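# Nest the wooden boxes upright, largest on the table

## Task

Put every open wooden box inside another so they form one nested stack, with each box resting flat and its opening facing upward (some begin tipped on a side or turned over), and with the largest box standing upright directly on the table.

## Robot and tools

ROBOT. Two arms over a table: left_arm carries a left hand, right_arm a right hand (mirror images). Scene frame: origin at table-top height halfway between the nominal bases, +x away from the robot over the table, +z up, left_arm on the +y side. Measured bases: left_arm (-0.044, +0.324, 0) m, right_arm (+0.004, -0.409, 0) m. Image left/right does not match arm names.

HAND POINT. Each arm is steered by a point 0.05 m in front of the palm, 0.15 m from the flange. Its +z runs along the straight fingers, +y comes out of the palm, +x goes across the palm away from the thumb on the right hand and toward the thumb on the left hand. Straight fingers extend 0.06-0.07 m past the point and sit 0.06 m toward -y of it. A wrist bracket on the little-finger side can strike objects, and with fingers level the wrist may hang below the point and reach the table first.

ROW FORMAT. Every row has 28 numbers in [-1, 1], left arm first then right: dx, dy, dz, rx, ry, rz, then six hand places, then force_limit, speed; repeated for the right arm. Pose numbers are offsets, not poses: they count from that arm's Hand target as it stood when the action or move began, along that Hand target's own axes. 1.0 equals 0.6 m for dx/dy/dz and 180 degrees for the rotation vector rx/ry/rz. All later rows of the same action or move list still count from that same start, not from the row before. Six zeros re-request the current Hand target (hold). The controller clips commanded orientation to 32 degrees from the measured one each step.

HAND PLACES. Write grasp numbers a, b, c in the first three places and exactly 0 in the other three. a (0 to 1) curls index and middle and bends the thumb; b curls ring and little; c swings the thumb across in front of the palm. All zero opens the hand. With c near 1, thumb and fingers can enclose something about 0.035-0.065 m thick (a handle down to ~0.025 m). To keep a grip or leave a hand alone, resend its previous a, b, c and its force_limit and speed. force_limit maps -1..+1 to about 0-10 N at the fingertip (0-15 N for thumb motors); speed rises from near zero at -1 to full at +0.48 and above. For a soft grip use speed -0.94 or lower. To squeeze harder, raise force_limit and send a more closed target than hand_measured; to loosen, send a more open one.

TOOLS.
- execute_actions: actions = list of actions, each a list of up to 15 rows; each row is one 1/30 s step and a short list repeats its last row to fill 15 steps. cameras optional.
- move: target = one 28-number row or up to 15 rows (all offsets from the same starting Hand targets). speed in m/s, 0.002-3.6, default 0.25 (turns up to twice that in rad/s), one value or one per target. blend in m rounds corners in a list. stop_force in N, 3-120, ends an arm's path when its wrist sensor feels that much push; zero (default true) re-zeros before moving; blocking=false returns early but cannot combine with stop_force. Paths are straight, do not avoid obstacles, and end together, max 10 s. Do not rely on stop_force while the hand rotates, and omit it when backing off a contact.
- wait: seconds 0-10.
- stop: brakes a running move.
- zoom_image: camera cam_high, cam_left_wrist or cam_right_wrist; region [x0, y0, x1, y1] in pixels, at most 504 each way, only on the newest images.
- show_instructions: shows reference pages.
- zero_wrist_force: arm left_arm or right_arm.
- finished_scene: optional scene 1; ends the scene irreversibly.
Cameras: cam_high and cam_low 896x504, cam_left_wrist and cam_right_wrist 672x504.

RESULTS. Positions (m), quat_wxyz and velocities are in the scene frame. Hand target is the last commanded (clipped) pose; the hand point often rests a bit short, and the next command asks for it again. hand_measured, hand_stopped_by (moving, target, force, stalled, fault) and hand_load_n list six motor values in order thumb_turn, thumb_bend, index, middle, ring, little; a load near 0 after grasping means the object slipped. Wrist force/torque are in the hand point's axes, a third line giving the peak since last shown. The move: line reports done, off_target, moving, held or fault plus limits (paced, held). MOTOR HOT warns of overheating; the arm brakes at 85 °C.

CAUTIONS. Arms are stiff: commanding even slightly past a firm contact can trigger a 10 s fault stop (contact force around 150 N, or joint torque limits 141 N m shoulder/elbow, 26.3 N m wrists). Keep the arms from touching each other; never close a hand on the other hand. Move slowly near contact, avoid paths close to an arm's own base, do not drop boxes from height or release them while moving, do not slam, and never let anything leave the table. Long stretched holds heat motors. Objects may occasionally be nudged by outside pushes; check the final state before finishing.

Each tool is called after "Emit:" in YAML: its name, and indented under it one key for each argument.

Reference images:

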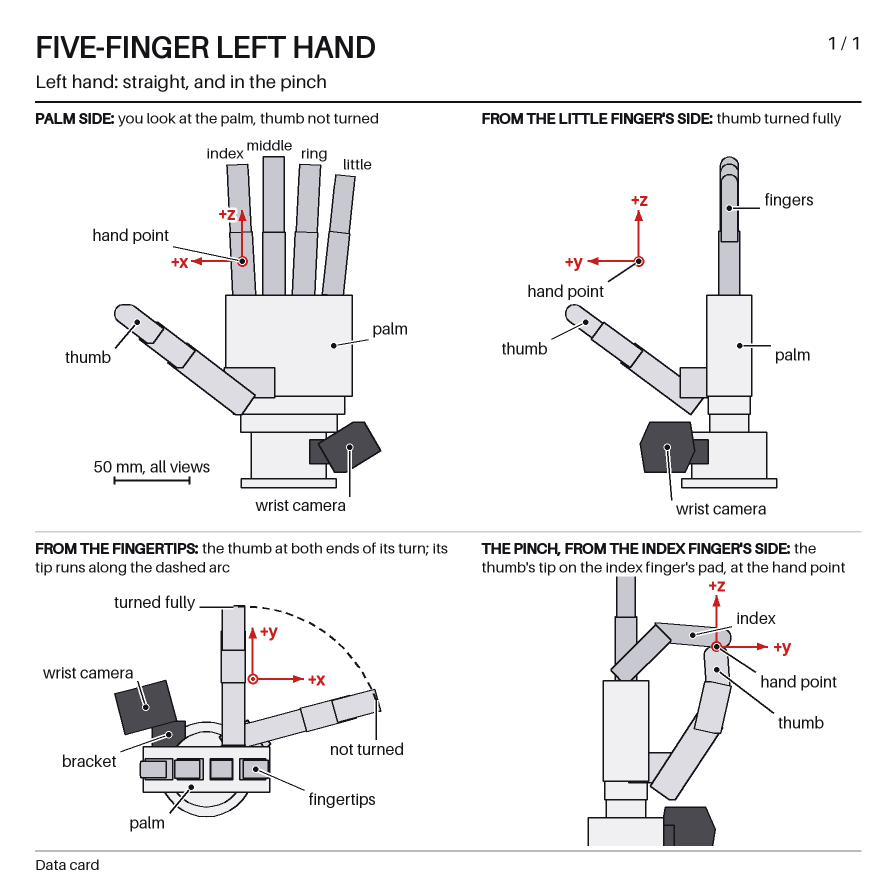

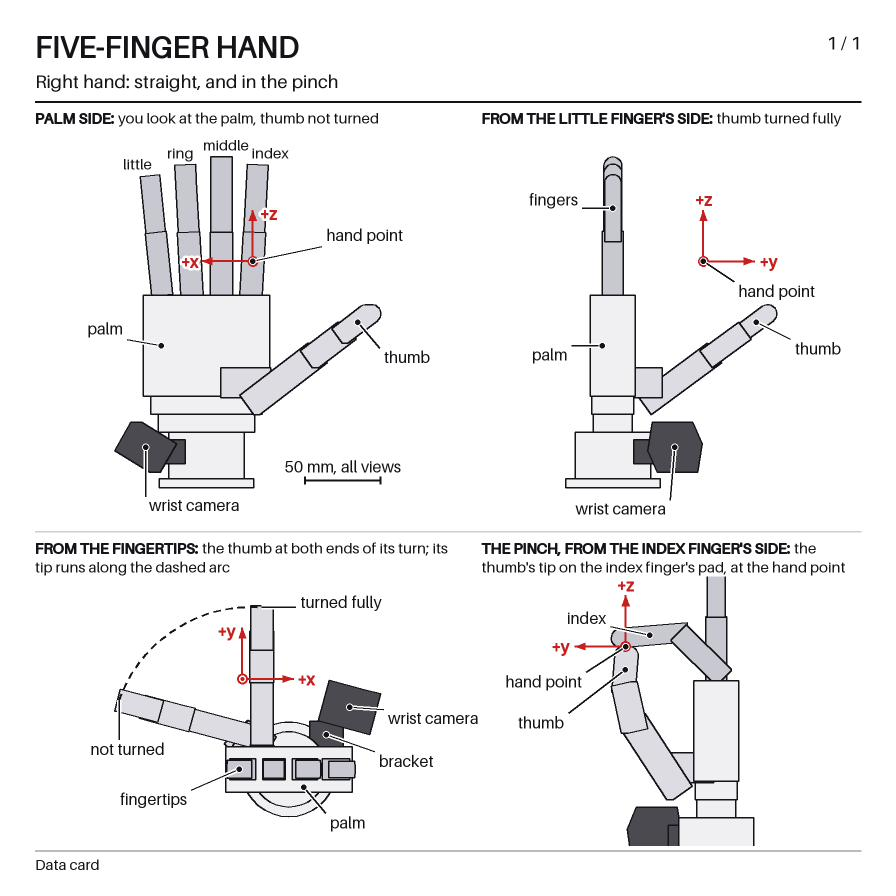

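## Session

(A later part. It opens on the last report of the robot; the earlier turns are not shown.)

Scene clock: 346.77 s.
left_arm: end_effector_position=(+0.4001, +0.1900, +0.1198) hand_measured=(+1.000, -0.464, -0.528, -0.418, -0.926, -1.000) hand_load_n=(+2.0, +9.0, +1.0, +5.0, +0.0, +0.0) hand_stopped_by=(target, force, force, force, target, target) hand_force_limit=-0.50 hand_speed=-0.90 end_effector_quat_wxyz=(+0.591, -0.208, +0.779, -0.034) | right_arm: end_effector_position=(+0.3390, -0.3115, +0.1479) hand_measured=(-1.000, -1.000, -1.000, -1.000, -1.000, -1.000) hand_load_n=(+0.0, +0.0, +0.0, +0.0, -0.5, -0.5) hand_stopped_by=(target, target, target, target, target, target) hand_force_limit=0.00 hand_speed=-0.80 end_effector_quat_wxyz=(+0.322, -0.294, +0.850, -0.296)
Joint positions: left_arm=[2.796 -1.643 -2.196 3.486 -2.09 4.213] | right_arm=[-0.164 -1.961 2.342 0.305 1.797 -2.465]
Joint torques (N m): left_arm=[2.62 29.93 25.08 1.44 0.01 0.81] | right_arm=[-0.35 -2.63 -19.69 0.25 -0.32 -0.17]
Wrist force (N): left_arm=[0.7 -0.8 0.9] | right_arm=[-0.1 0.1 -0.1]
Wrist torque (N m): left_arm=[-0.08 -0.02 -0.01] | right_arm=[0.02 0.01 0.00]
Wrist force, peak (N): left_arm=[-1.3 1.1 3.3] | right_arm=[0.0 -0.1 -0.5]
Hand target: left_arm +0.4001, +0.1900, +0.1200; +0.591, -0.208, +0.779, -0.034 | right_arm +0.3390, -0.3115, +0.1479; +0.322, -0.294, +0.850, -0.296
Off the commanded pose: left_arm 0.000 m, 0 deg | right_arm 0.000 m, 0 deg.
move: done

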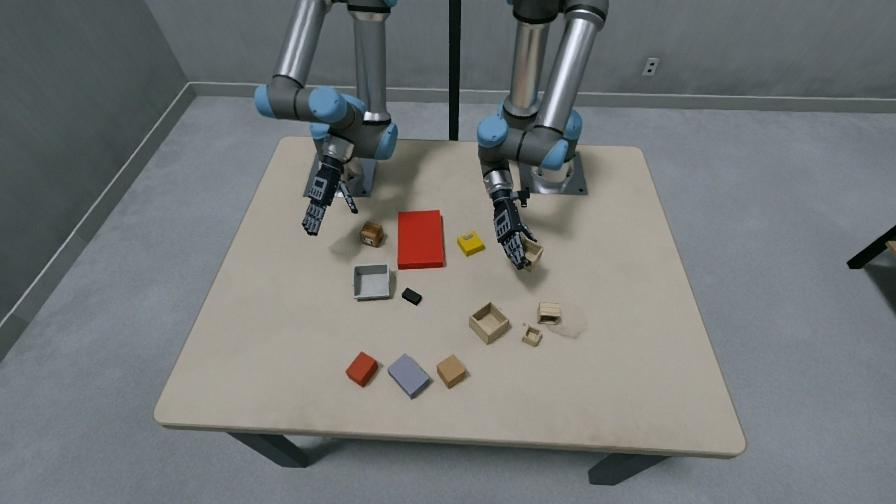

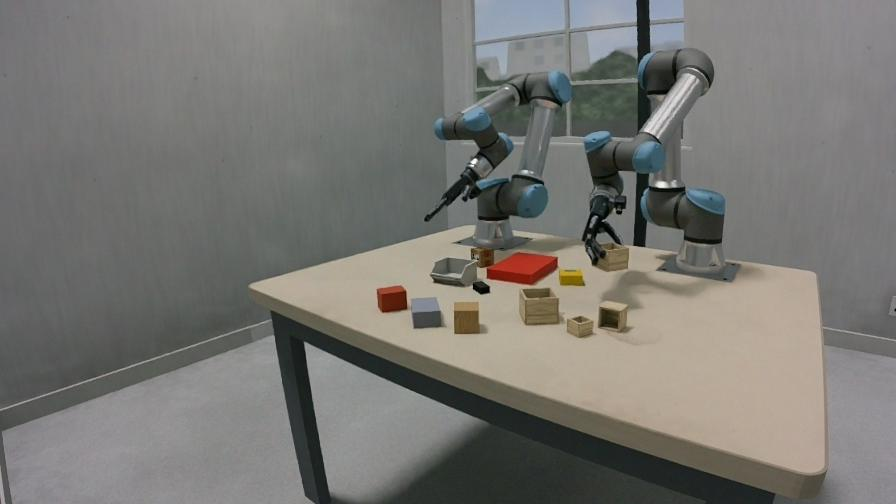

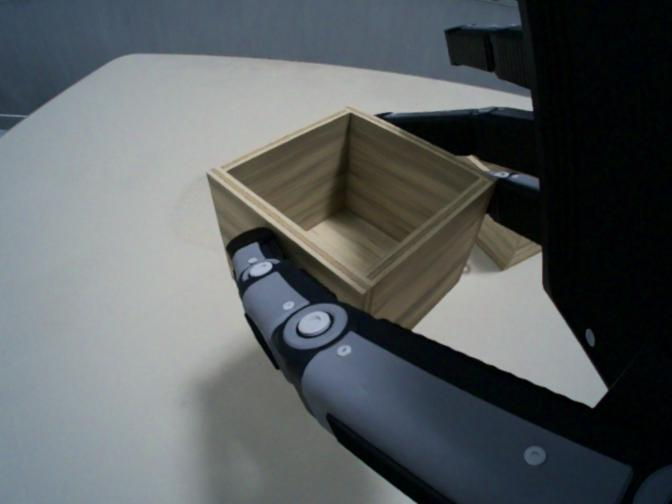

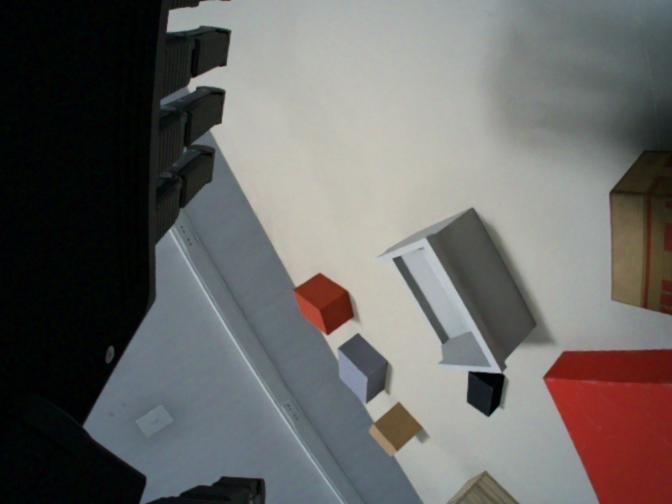

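Emit:
move:
  target: [0.1511,0.0498,0.0498,0,0,0, 0.5,0,1,0,0,0,-0.5,-0.9, 0,0,0,0,0,0, 0,0,0,0,0,0, 0,-0.8]
  speed: 0.04
  stop_force: 4
  cameras: ["cam_high","cam_low","cam_left_wrist"]

Emit:
zoom_image:
  camera: "cam_low"
  region: [520, 190, 680, 310]

Scene clock: 360.23 s.
left_arm: end_effector_position=(+0.4000, +0.1900, +0.0288) hand_measured=(+1.000, -0.464, -0.528, -0.418, -0.926, -1.000) hand_load_n=(+1.0, +8.5, +1.0, +5.0, +0.0, +0.0) hand_stopped_by=(target, force, force, force, target, target) hand_force_limit=-0.50 hand_speed=-0.90 end_effector_quat_wxyz=(+0.591, -0.208, +0.779, -0.034) | right_arm: end_effector_position=(+0.3390, -0.3115, +0.1479) hand_measured=(-1.000, -1.000, -1.000, -1.000, -1.000, -1.000) hand_load_n=(-0.5, +0.0, +0.0, +0.0, +0.0, +0.0) hand_stopped_by=(target, target, target, target, target, target) hand_force_limit=0.00 hand_speed=-0.80 end_effector_quat_wxyz=(+0.322, -0.294, +0.850, -0.296)
Joint positions: left_arm=[2.796 -1.847 -2.285 3.779 -2.091 4.213] | right_arm=[-0.164 -1.961 2.342 0.305 1.797 -2.465]
Joint torques (N m): left_arm=[0.1 10.38 20.78 1.93 -0.85 -1.06] | right_arm=[-0.63 -2.05 -20.54 0.25 -0.53 -0.2]
Wrist force (N): left_arm=[0.8 -0.6 0.8] | right_arm=[0.1 0.1 -0.2]
Wrist torque (N m): left_arm=[-0.06 -0.03 -0.02] | right_arm=[0.02 -0.01 0.01]
Wrist force, peak (N): left_arm=[-6.4 -3.8 -3.3] | right_arm=[0.4 0.0 -0.3]
Hand target: left_arm +0.4000, +0.1900, +0.0288; +0.591, -0.208, +0.779, -0.034 (not the last commanded pose) | right_arm +0.3390, -0.3115, +0.1479; +0.322, -0.294, +0.850, -0.296
Off the commanded pose: left_arm 0.009 m, 0 deg | right_arm 0.000 m, 0 deg.
move: contact (left_arm)
Images, in order (width x height): cam_high 896x504, cam_low 896x504, cam_left_wrist 672x504.

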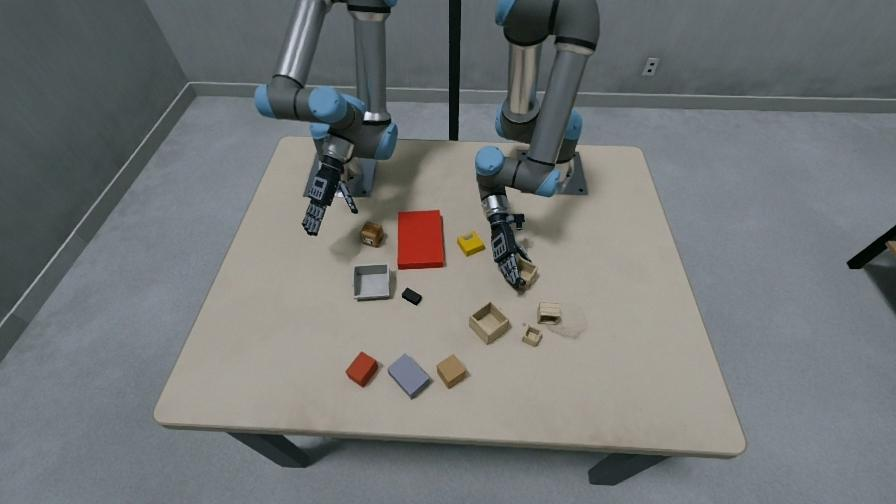

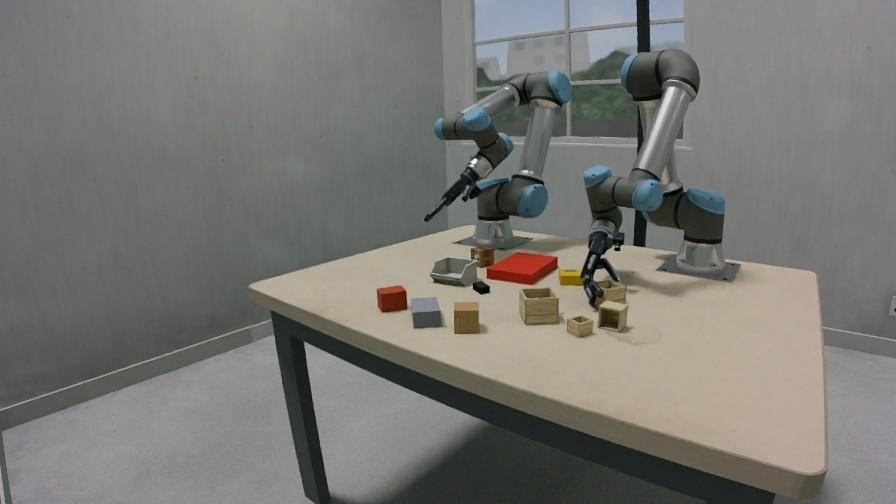

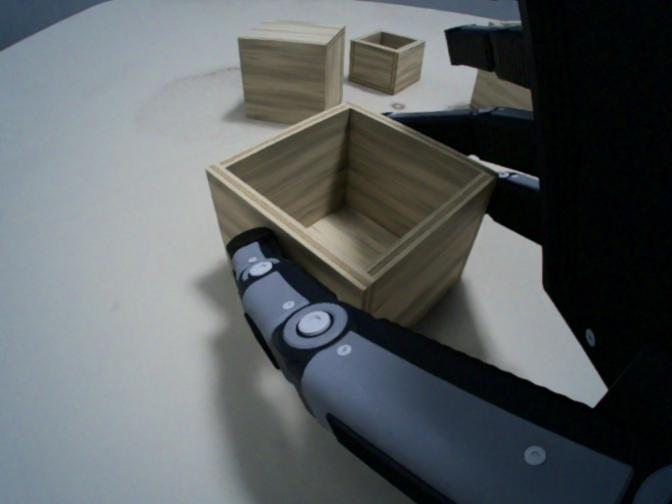

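Scaled by 3.150 from the camera's 896x504 image, which has a finer 1280x720 frame.

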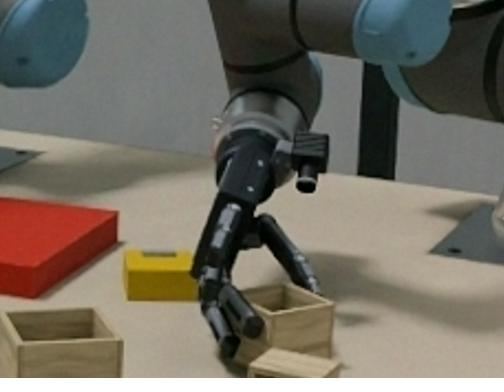

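Emit:
move:
  target:
    - [0,0,0,0,0,0, 0.12,0,1,0,0,0,-0.5,-0.7, 0,0,0,0,0,0, 0,0,0,0,0,0, 0,-0.8]
    - [0,-0.1415,-0.1415,0,0,0, 0.12,0,1,0,0,0,-0.5,-0.7, 0,0,0,0,0,0, 0,0,0,0,0,0, 0,-0.8]
  speed: 0.15
  cameras: ["cam_high","cam_low","cam_left_wrist"]

Emit:
zoom_image:
  camera: "cam_low"
  region: [510, 230, 660, 350]

Emit:
zoom_image:
  camera: "cam_high"
  region: [470, 230, 590, 350]

Scene clock: 365.97 s.
left_arm: end_effector_position=(+0.3449, +0.0963, +0.0796) hand_measured=(+1.000, -0.560, -0.760, -0.910, -0.982, -1.000) hand_load_n=(+0.0, +0.0, +0.0, +0.5, +0.0, +0.0) hand_stopped_by=(target, target, target, target, target, target) hand_force_limit=-0.50 hand_speed=-0.70 end_effector_quat_wxyz=(+0.591, -0.208, +0.779, -0.034) | right_arm: end_effector_position=(+0.3390, -0.3115, +0.1479) hand_measured=(-1.000, -1.000, -1.000, -1.000, -1.000, -1.000) hand_load_n=(-0.5, +0.0, +0.0, +0.0, +0.0, +0.0) hand_stopped_by=(target, target, target, target, target, target) hand_force_limit=0.00 hand_speed=-0.80 end_effector_quat_wxyz=(+0.322, -0.294, +0.850, -0.296)
Joint positions: left_arm=[2.454 -1.841 -2.104 3.482 -2.406 4.039] | right_arm=[-0.164 -1.961 2.342 0.305 1.797 -2.465]
Joint torques (N m): left_arm=[-6.66 34.61 6.79 -0.51 0.01 0.13] | right_arm=[0.04 -2.26 -20.42 0.39 -0.31 -0.42]
Wrist force (N): left_arm=[0.1 -0.9 0.5] | right_arm=[0.1 0.0 -0.1]
Wrist torque (N m): left_arm=[-0.05 0.03 -0.17] | right_arm=[0.00 -0.02 0.01]
Wrist force, peak (N): left_arm=[0.1 -2.2 -0.3] | right_arm=[0.0 0.3 -0.5]
Hand target: left_arm +0.3448, +0.0963, +0.0797; +0.591, -0.208, +0.779, -0.034 | right_arm +0.3390, -0.3115, +0.1479; +0.322, -0.294, +0.850, -0.296
Off the commanded pose: left_arm 0.000 m, 0 deg | right_arm 0.000 m, 0 deg.
move: done
Images, in order (width x height): cam_high 896x504, cam_low 896x504, cam_left_wrist 672x504.

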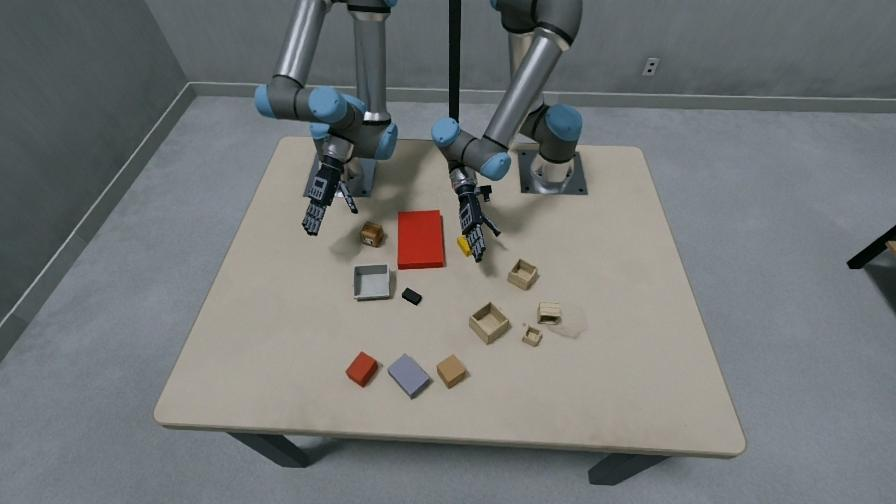

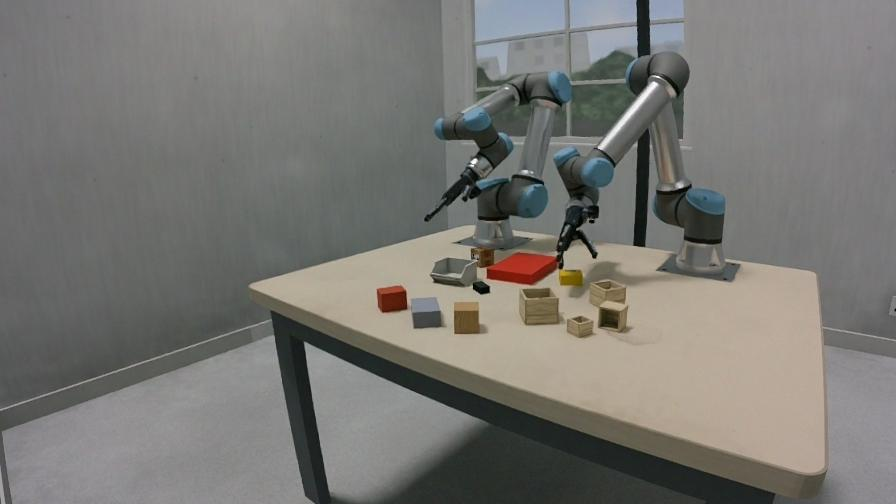

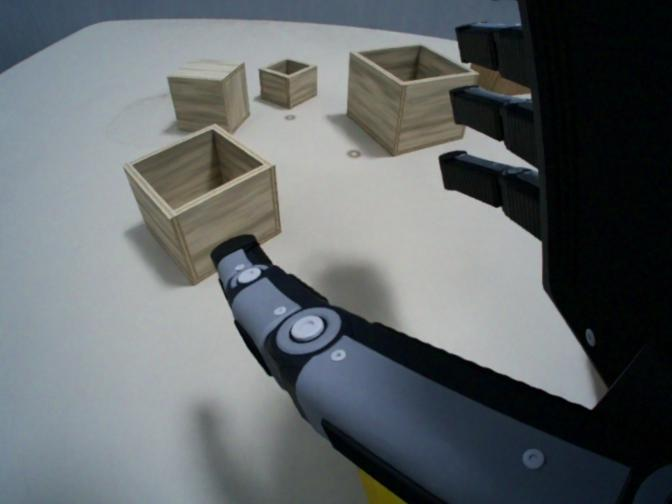

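Scaled by 3.360 from the camera's 896x504 image, which has a finer 1280x720 frame.

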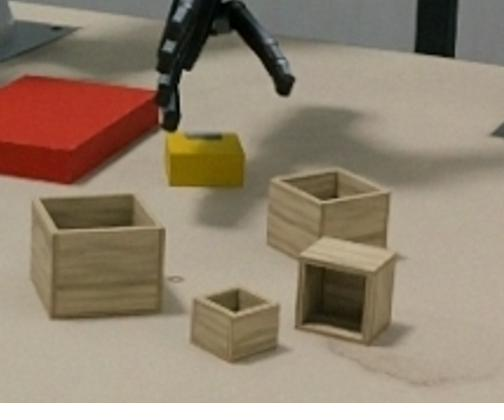

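Scaled by 4.200 from the camera's 896x504 image, which has a finer 1280x720 frame.

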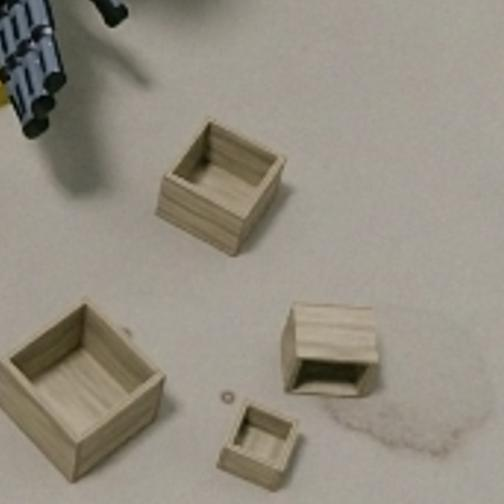

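Emit:
move:
  target:
    - [-0.2703,0.0008,0.0365,0.0802,0.285,-0.0455, 0.15,0,1,0,0,0,-0.5,-0.7, 0,0,0,0,0,0, 0,0,0,0,0,0, 0,-0.8]
    - [-0.2867,0.0942,0.4015,0.1604,0.5699,-0.0909, 0.15,0,1,0,0,0,-0.5,-0.7, 0,0,0,0,0,0, 0,0,0,0,0,0, 0,-0.8]
  speed: 0.3
  blend: [0.05,0]
  cameras: ["cam_high","cam_low","cam_left_wrist"]

Emit:
zoom_image:
  camera: "cam_left_wrist"
  region: [60, 0, 540, 360]

Scene clock: 386.70 s.
left_arm: end_effector_position=(+0.5889, +0.2569, +0.1462) hand_measured=(+1.000, -0.538, -0.700, -0.850, -0.978, -1.000) hand_load_n=(+0.0, +0.0, +0.0, -0.5, +0.0, +0.0) hand_stopped_by=(target, target, target, target, target, target) hand_force_limit=-0.50 hand_speed=-0.70 end_effector_quat_wxyz=(-0.183, -0.071, +0.877, -0.439) | right_arm: end_effector_position=(+0.3390, -0.3115, +0.1479) hand_measured=(-1.000, -1.000, -1.000, -1.000, -1.000, -1.000) hand_load_n=(+0.0, +0.0, +0.0, +0.5, +0.5, +0.0) hand_stopped_by=(target, target, target, target, target, target) hand_force_limit=0.00 hand_speed=-0.80 end_effector_quat_wxyz=(+0.322, -0.294, +0.850, -0.296)
Joint positions: left_arm=[3.446 -3.018 -0.035 0.755 -0.821 5.154] | right_arm=[-0.164 -1.961 2.342 0.305 1.797 -2.465]
Joint torques (N m): left_arm=[-6.31 44.9 26.93 -4.21 -1.85 -1.36] | right_arm=[-0.25 -2.06 -21.42 0.2 -0.52 -0.32]
Wrist force (N): left_arm=[-0.3 0.5 2.0] | right_arm=[0.1 0.0 0.0]
Wrist torque (N m): left_arm=[0.02 -0.24 0.01] | right_arm=[0.00 -0.02 0.01]
Wrist force, peak (N): left_arm=[-1.3 0.8 2.5] | right_arm=[0.3 0.0 -0.3]
Hand target: left_arm +0.5909, +0.2570, +0.1464; -0.210, -0.064, +0.880, -0.421 | right_arm +0.3390, -0.3115, +0.1479; +0.322, -0.294, +0.850, -0.296
Off the commanded pose: left_arm 0.002 m, 4 deg | right_arm 0.000 m, 0 deg.
elbow stopped short (left arm): the move would have taken joint 3 (elbow) straighter than the controller allows.
move: off_target (left_arm)
Images, in order (width x height): cam_high 896x504, cam_low 896x504, cam_left_wrist 672x504.

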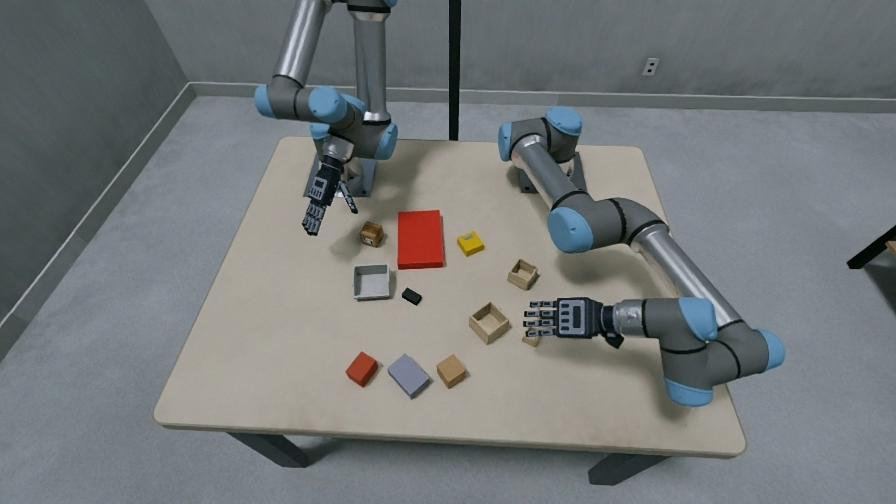

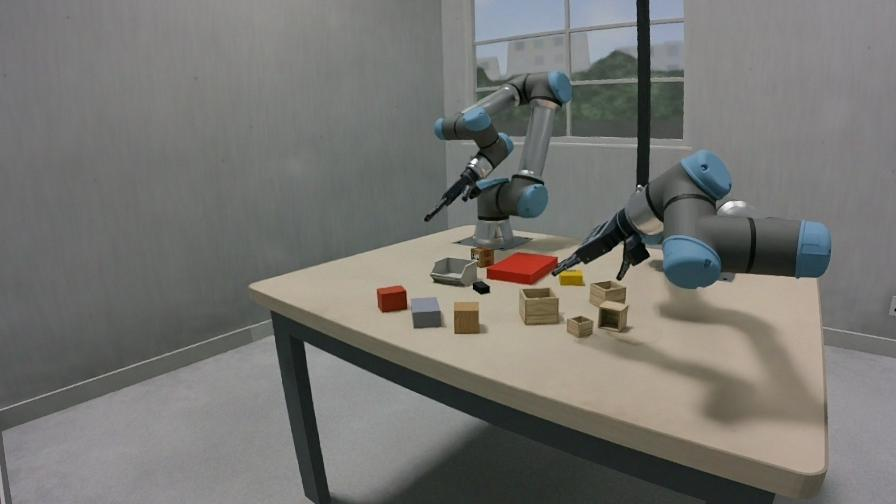

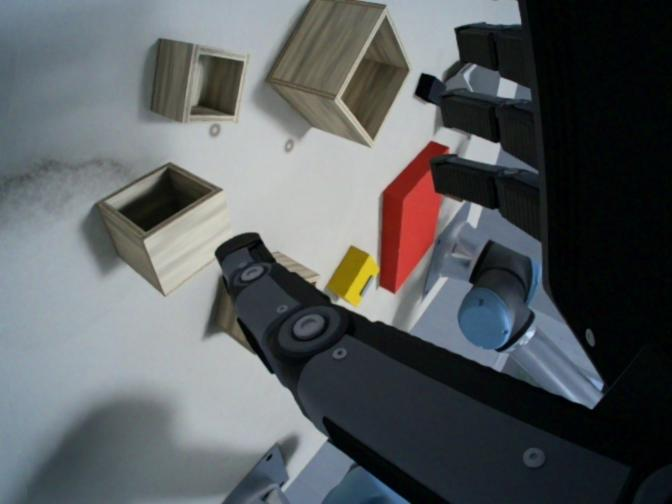

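Scaled by 1.050 from the camera's 672x504 image, which has a finer 960x720 frame.

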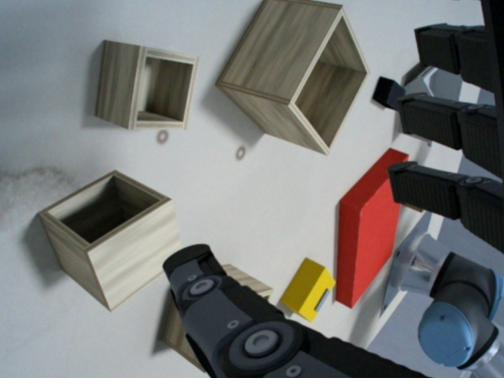

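Emit:
move:
  target: [-0.0005,0.0788,0.0608,0,0,0, 0.2,1,1,0,0,0,-0.5,-0.3, 0,0,0,0,0,0, 0,0,0,0,0,0, 0,-0.8]
  speed: 0.12
  cameras: ["cam_high","cam_low","cam_left_wrist"]

Emit:
zoom_image:
  camera: "cam_left_wrist"
  region: [60, 0, 540, 360]

Emit:
zoom_image:
  camera: "cam_high"
  region: [490, 270, 610, 360]

Scene clock: 448.70 s.
left_arm: end_effector_position=(+0.5659, +0.2591, +0.0922) hand_measured=(+1.000, -0.800, -0.800, -0.500, +0.930, +0.980) hand_load_n=(+0.0, +0.0, +0.0, +0.0, +0.5, +0.0) hand_stopped_by=(target, target, target, target, target, target) hand_force_limit=-0.50 hand_speed=-0.30 end_effector_quat_wxyz=(-0.210, -0.064, +0.880, -0.421) | right_arm: end_effector_position=(+0.3390, -0.3115, +0.1479) hand_measured=(-1.000, -1.000, -1.000, -1.000, -1.000, -1.000) hand_load_n=(+0.0, +0.0, -0.5, +0.0, +0.0, +0.0) hand_stopped_by=(target, target, target, target, target, target) hand_force_limit=0.00 hand_speed=-0.80 end_effector_quat_wxyz=(+0.322, -0.294, +0.850, -0.296)
Joint positions: left_arm=[3.44 -2.91 -0.404 0.985 -0.875 5.153] | right_arm=[-0.164 -1.961 2.342 0.305 1.797 -2.465]
Joint torques (N m): left_arm=[2.65 45.81 20.84 -1.28 2.88 -1.43] | right_arm=[-0.36 -1.44 -20.02 0.2 -0.76 -0.38]
Wrist force (N): left_arm=[-0.3 0.5 2.0] | right_arm=[0.0 -0.1 0.0]
Wrist torque (N m): left_arm=[0.02 -0.25 -0.06] | right_arm=[-0.01 -0.01 0.00]
Wrist force, peak (N): left_arm=[-0.6 1.4 2.7] | right_arm=[-0.4 0.3 0.1]
Hand target: left_arm +0.5659, +0.2591, +0.0922; -0.210, -0.064, +0.880, -0.421 | right_arm +0.3390, -0.3115, +0.1479; +0.322, -0.294, +0.850, -0.296
Off the commanded pose: left_arm 0.000 m, 0 deg | right_arm 0.000 m, 0 deg.
move: done
Images, in order (width x height): cam_high 896x504, cam_low 896x504, cam_left_wrist 672x504.

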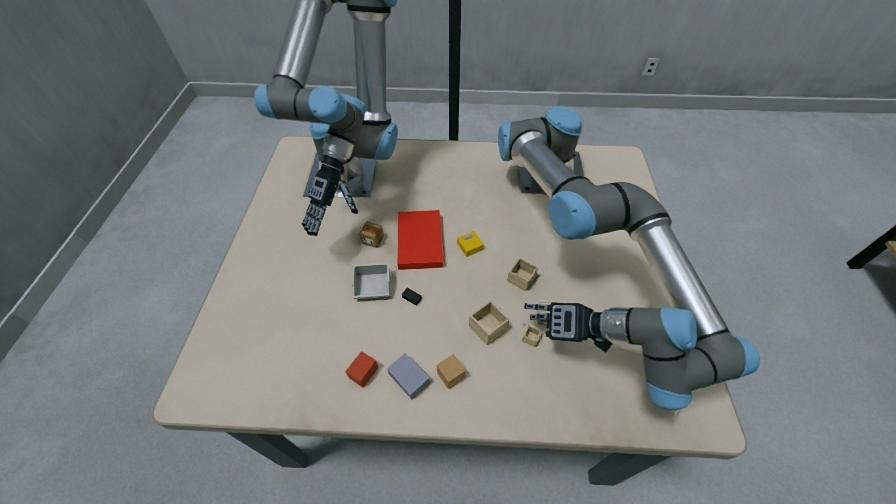

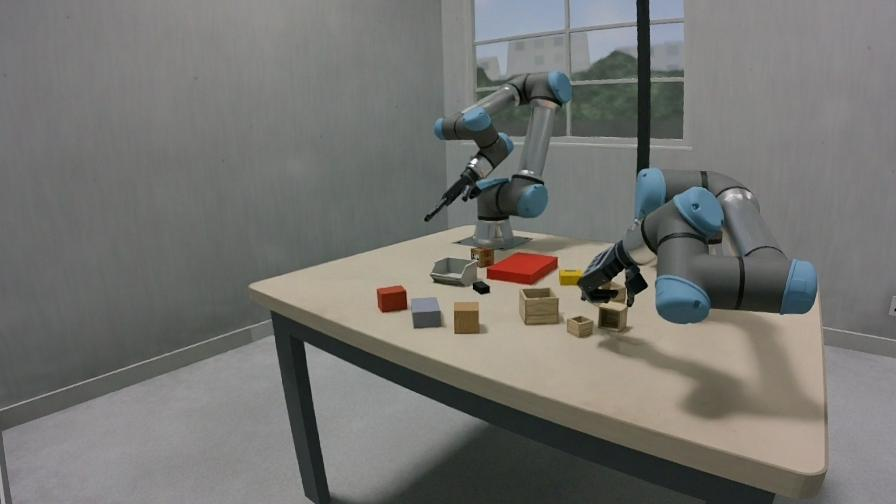

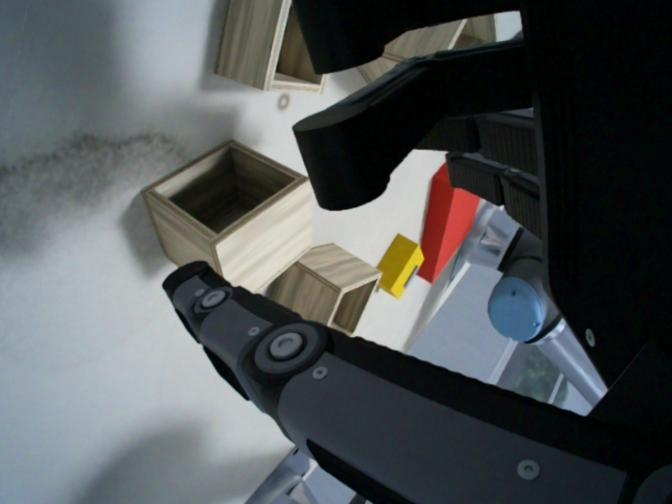

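Scaled by 1.050 from the camera's 672x504 image, which has a finer 960x720 frame.

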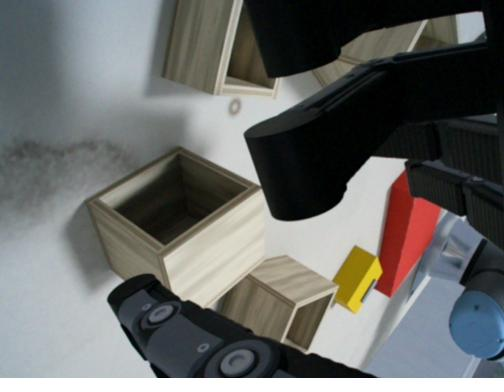

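Scaled by 4.200 from the camera's 896x504 image, which has a finer 1280x720 frame.

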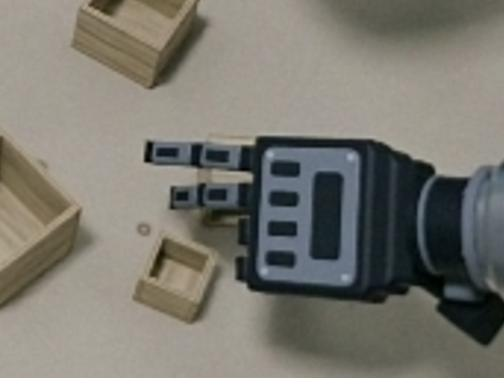

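Emit:
move:
  target: [-0.002,0.0758,0.0642,0,0,0, 0.2,1,1,0,0,0,-0.5,-0.3, 0,0,0,0,0,0, 0,0,0,0,0,0, 0,-0.8]
  speed: 0.07
  stop_force: 8
  cameras: ["cam_high","cam_low","cam_left_wrist"]

Emit:
zoom_image:
  camera: "cam_left_wrist"
  region: [60, 0, 540, 360]

Emit:
zoom_image:
  camera: "cam_low"
  region: [520, 200, 720, 350]

Scene clock: 465.03 s.
left_arm: end_effector_position=(+0.5417, +0.2584, +0.0377) hand_measured=(+1.000, -0.800, -0.800, -0.500, +0.930, +0.980) hand_load_n=(+0.0, +0.0, -0.5, +0.0, +0.0, +0.0) hand_stopped_by=(target, target, target, target, target, target) hand_force_limit=-0.50 hand_speed=-0.30 end_effector_quat_wxyz=(-0.210, -0.064, +0.880, -0.421) | right_arm: end_effector_position=(+0.3390, -0.3115, +0.1479) hand_measured=(-1.000, -1.000, -1.000, -1.000, -1.000, -1.000) hand_load_n=(+0.0, +0.0, +0.0, +0.0, +0.0, +0.0) hand_stopped_by=(target, target, target, target, target, target) hand_force_limit=0.00 hand_speed=-0.80 end_effector_quat_wxyz=(+0.322, -0.294, +0.850, -0.296)
Joint positions: left_arm=[3.449 -2.865 -0.643 1.173 -0.881 5.162] | right_arm=[-0.164 -1.961 2.342 0.305 1.797 -2.465]
Joint torques (N m): left_arm=[-5.75 43.44 25.32 -1.36 1.31 -1.29] | right_arm=[-0.81 -2.27 -20.88 0.21 -0.83 -0.53]
Wrist force (N): left_arm=[-0.3 0.1 2.0] | right_arm=[0.0 0.0 0.0]
Wrist torque (N m): left_arm=[-0.03 -0.22 -0.07] | right_arm=[0.01 0.00 0.00]
Wrist force, peak (N): left_arm=[-0.3 1.0 2.3] | right_arm=[-0.4 0.2 0.0]
Hand target: left_arm +0.5417, +0.2584, +0.0377; -0.210, -0.064, +0.880, -0.421 | right_arm +0.3390, -0.3115, +0.1479; +0.322, -0.294, +0.850, -0.296
Off the commanded pose: left_arm 0.000 m, 0 deg | right_arm 0.000 m, 0 deg.
move: done
Images, in order (width x height): cam_high 896x504, cam_low 896x504, cam_left_wrist 672x504.

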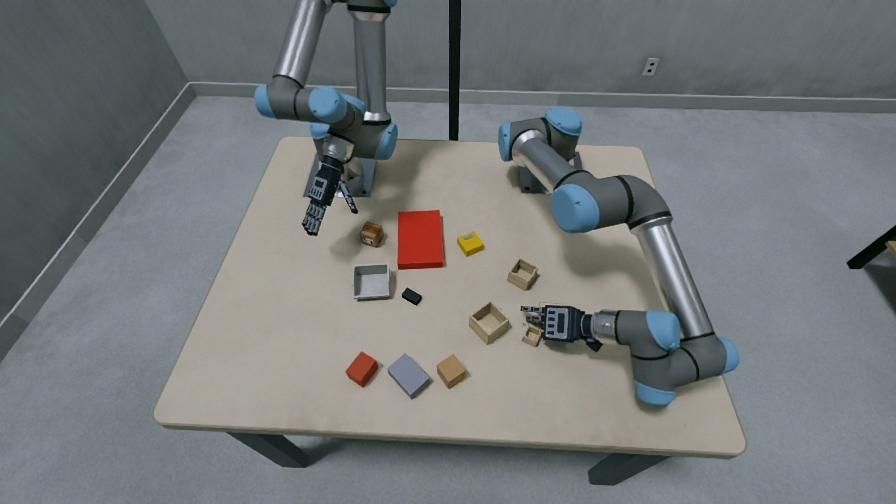

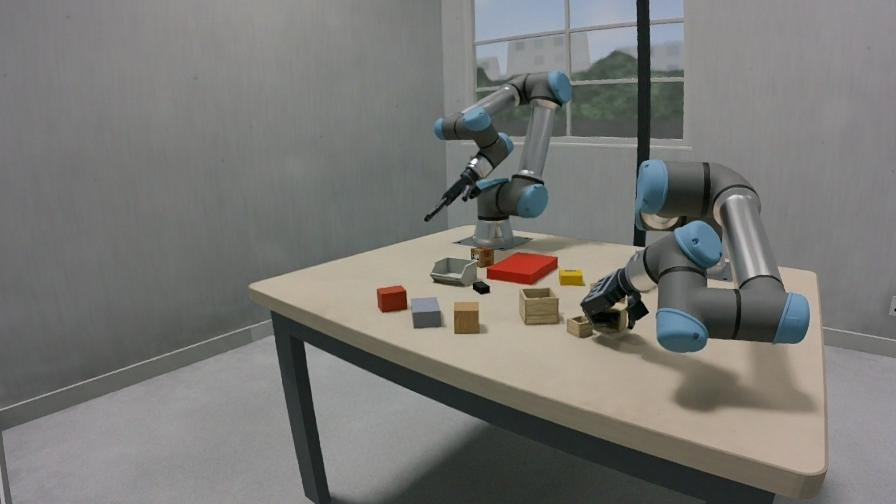

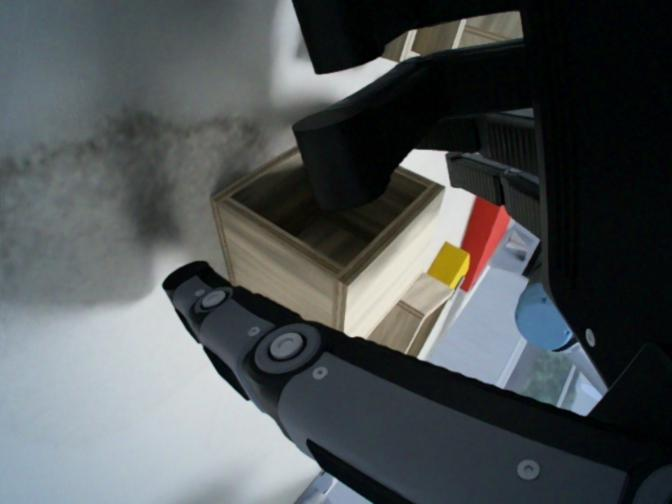

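Scaled by 1.050 from the camera's 672x504 image, which has a finer 960x720 frame.

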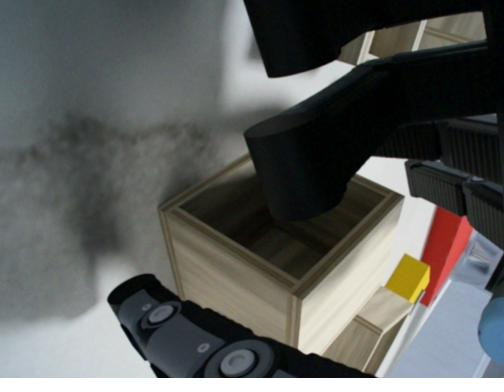

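Scaled by 2.520 from the camera's 896x504 image, which has a finer 1280x720 frame.

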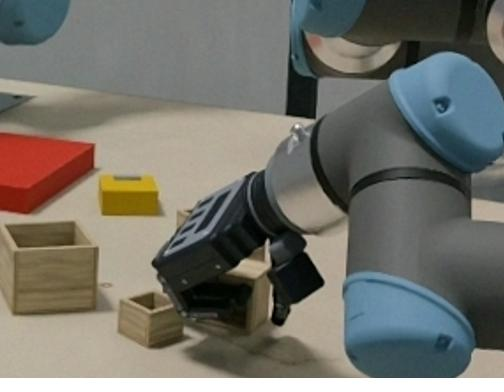

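Emit:
move:
  target: [0,0,0,0,0,0,0.55,1,1,0,0,0,-0.5,-0.9,0,0,0,0,0,0,0,0,0,0,0,0,0,-0.8]
  cameras: ["cam_left_wrist","cam_high"]

Scene clock: 481.53 s.
left_arm: end_effector_position=(+0.5417, +0.2584, +0.0377) hand_measured=(+1.000, -0.626, -0.178, -0.158, +0.982, +0.944) hand_load_n=(-0.5, +5.0, +2.5, +3.5, +0.0, +0.0) hand_stopped_by=(target, force, force, force, target, target) hand_force_limit=-0.50 hand_speed=-0.90 end_effector_quat_wxyz=(-0.210, -0.064, +0.880, -0.421) | right_arm: end_effector_position=(+0.3390, -0.3115, +0.1479) hand_measured=(-1.000, -1.000, -1.000, -1.000, -1.000, -1.000) hand_load_n=(+0.0, +0.0, +0.0, +0.0, +0.0, -0.5) hand_stopped_by=(target, target, target, target, target, target) hand_force_limit=0.00 hand_speed=-0.80 end_effector_quat_wxyz=(+0.322, -0.294, +0.850, -0.296)
Joint positions: left_arm=[3.449 -2.865 -0.643 1.173 -0.881 5.162] | right_arm=[-0.164 -1.961 2.342 0.305 1.797 -2.465]
Joint torques (N m): left_arm=[-5.73 43.33 25.5 -1.49 1.37 -1.19] | right_arm=[-0.32 -2.04 -20.5 0.24 -0.82 -0.44]
Wrist force (N): left_arm=[-0.1 0.0 1.6] | right_arm=[0.0 0.2 -0.1]
Wrist torque (N m): left_arm=[0.00 -0.23 -0.07] | right_arm=[0.03 -0.01 0.01]
Wrist force, peak (N): left_arm=[-0.5 0.5 2.3] | right_arm=[0.0 0.2 -0.3]
Hand target: left_arm +0.5417, +0.2584, +0.0377; -0.210, -0.064, +0.880, -0.421 | right_arm +0.3390, -0.3115, +0.1479; +0.322, -0.294, +0.850, -0.296
Off the commanded pose: left_arm 0.000 m, 0 deg | right_arm 0.000 m, 0 deg.
move: done
Images, in order (width x height): cam_high 896x504, cam_left_wrist 672x504.

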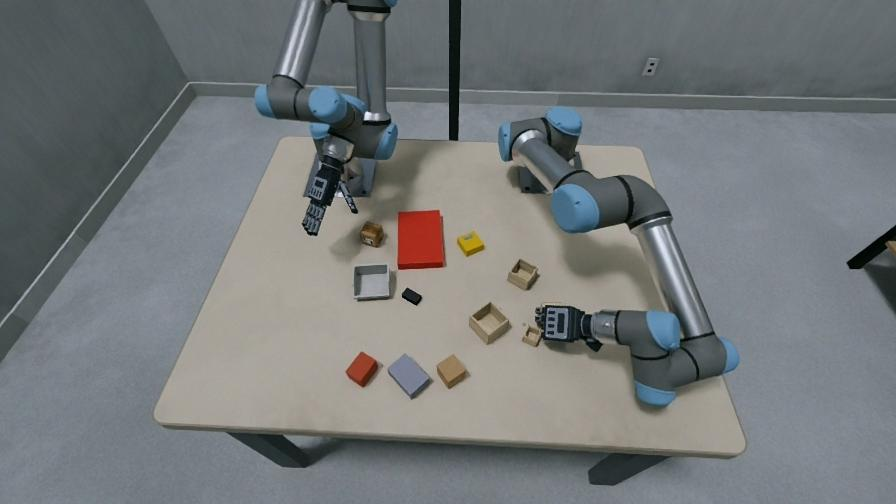

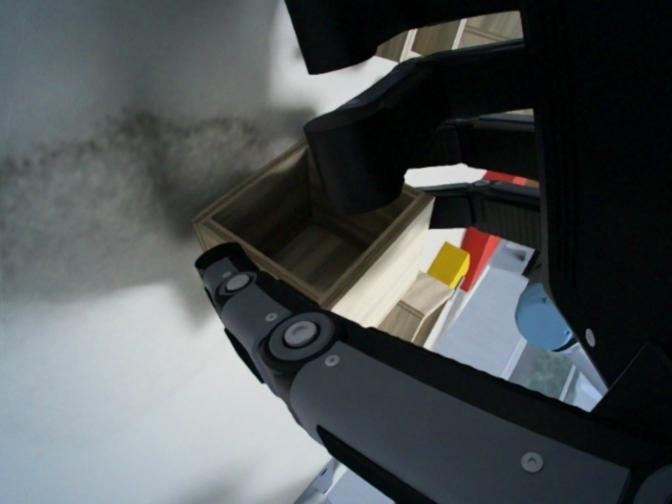

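Emit:
move:
  target:
    - [0.0423,-0.0714,-0.0558,0,0,0,0.55,1,1,0,0,0,-0.5,-0.9,0,0,0,0,0,0,0,0,0,0,0,0,0,-0.8]
    - [0.2016,0.001,-0.0945,0,-0.3079,0.394,0.55,1,1,0,0,0,-0.5,-0.9,0,0,0,0,0,0,0,0,0,0,0,0,0,-0.8]
  speed: [0.15,0.3]
  blend: [0.02,0]
  cameras: ["cam_left_wrist","cam_high","cam_low"]

Scene clock: 498.20 s.
left_arm: end_effector_position=(+0.4507, +0.3094, +0.1202) hand_measured=(+1.000, -0.626, -0.178, -0.158, +0.982, +0.944) hand_load_n=(+0.0, +5.0, +2.5, +4.0, +0.0, +0.0) hand_stopped_by=(target, force, force, force, target, target) hand_force_limit=-0.50 hand_speed=-0.90 end_effector_quat_wxyz=(+0.462, +0.224, +0.785, -0.348) | right_arm: end_effector_position=(+0.3390, -0.3115, +0.1479) hand_measured=(-1.000, -1.000, -1.000, -1.000, -1.000, -1.000) hand_load_n=(+0.0, +0.5, +0.0, +0.0, +0.0, +0.0) hand_stopped_by=(target, target, target, target, target, target) hand_force_limit=0.00 hand_speed=-0.80 end_effector_quat_wxyz=(+0.322, -0.294, +0.850, -0.296)
Joint positions: left_arm=[3.915 -2.053 -2.053 2.188 -0.36 6.284] | right_arm=[-0.164 -1.961 2.342 0.305 1.797 -2.465]
Joint torques (N m): left_arm=[-6.55 15.89 17.84 -3.34 -1.37 -1.5] | right_arm=[-0.72 -1.38 -20.85 0.19 -0.91 -0.49]
Wrist force (N): left_arm=[0.6 -0.6 1.0] | right_arm=[-0.1 -0.1 0.1]
Wrist torque (N m): left_arm=[-0.06 -0.03 -0.14] | right_arm=[-0.01 0.00 0.00]
Wrist force, peak (N): left_arm=[-1.2 1.9 2.9] | right_arm=[0.6 0.0 -0.1]
Hand target: left_arm +0.4501, +0.3100, +0.1201; +0.469, +0.261, +0.749, -0.387 | right_arm +0.3390, -0.3115, +0.1479; +0.322, -0.294, +0.850, -0.296
Off the commanded pose: left_arm 0.001 m, 7 deg | right_arm 0.000 m, 0 deg.
joint sent to its limit (left arm) — joint 6 (wrist 3), upper limit. The joint targets are off in orientation, not in position.
move: off_target (left_arm)
Images, in order (width x height): cam_high 896x504, cam_low 896x504, cam_left_wrist 672x504.

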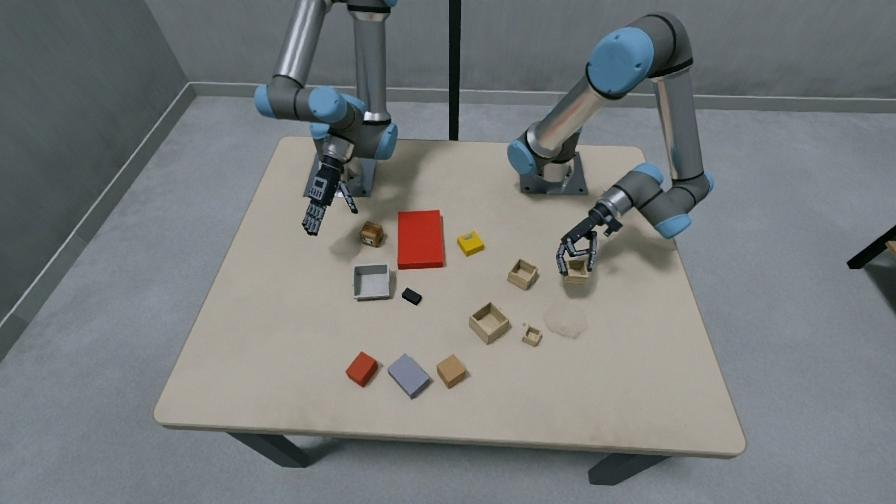

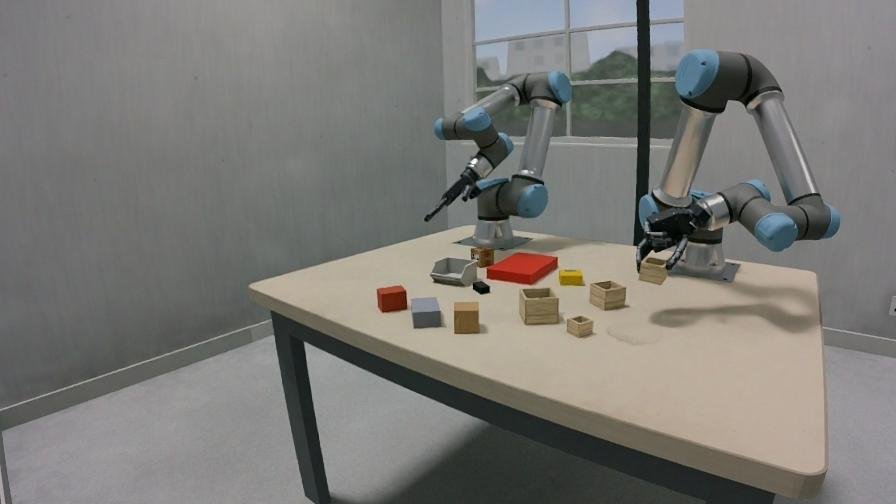

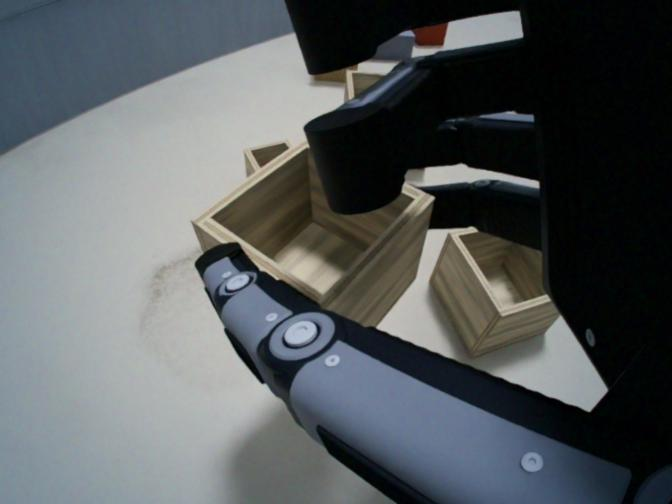

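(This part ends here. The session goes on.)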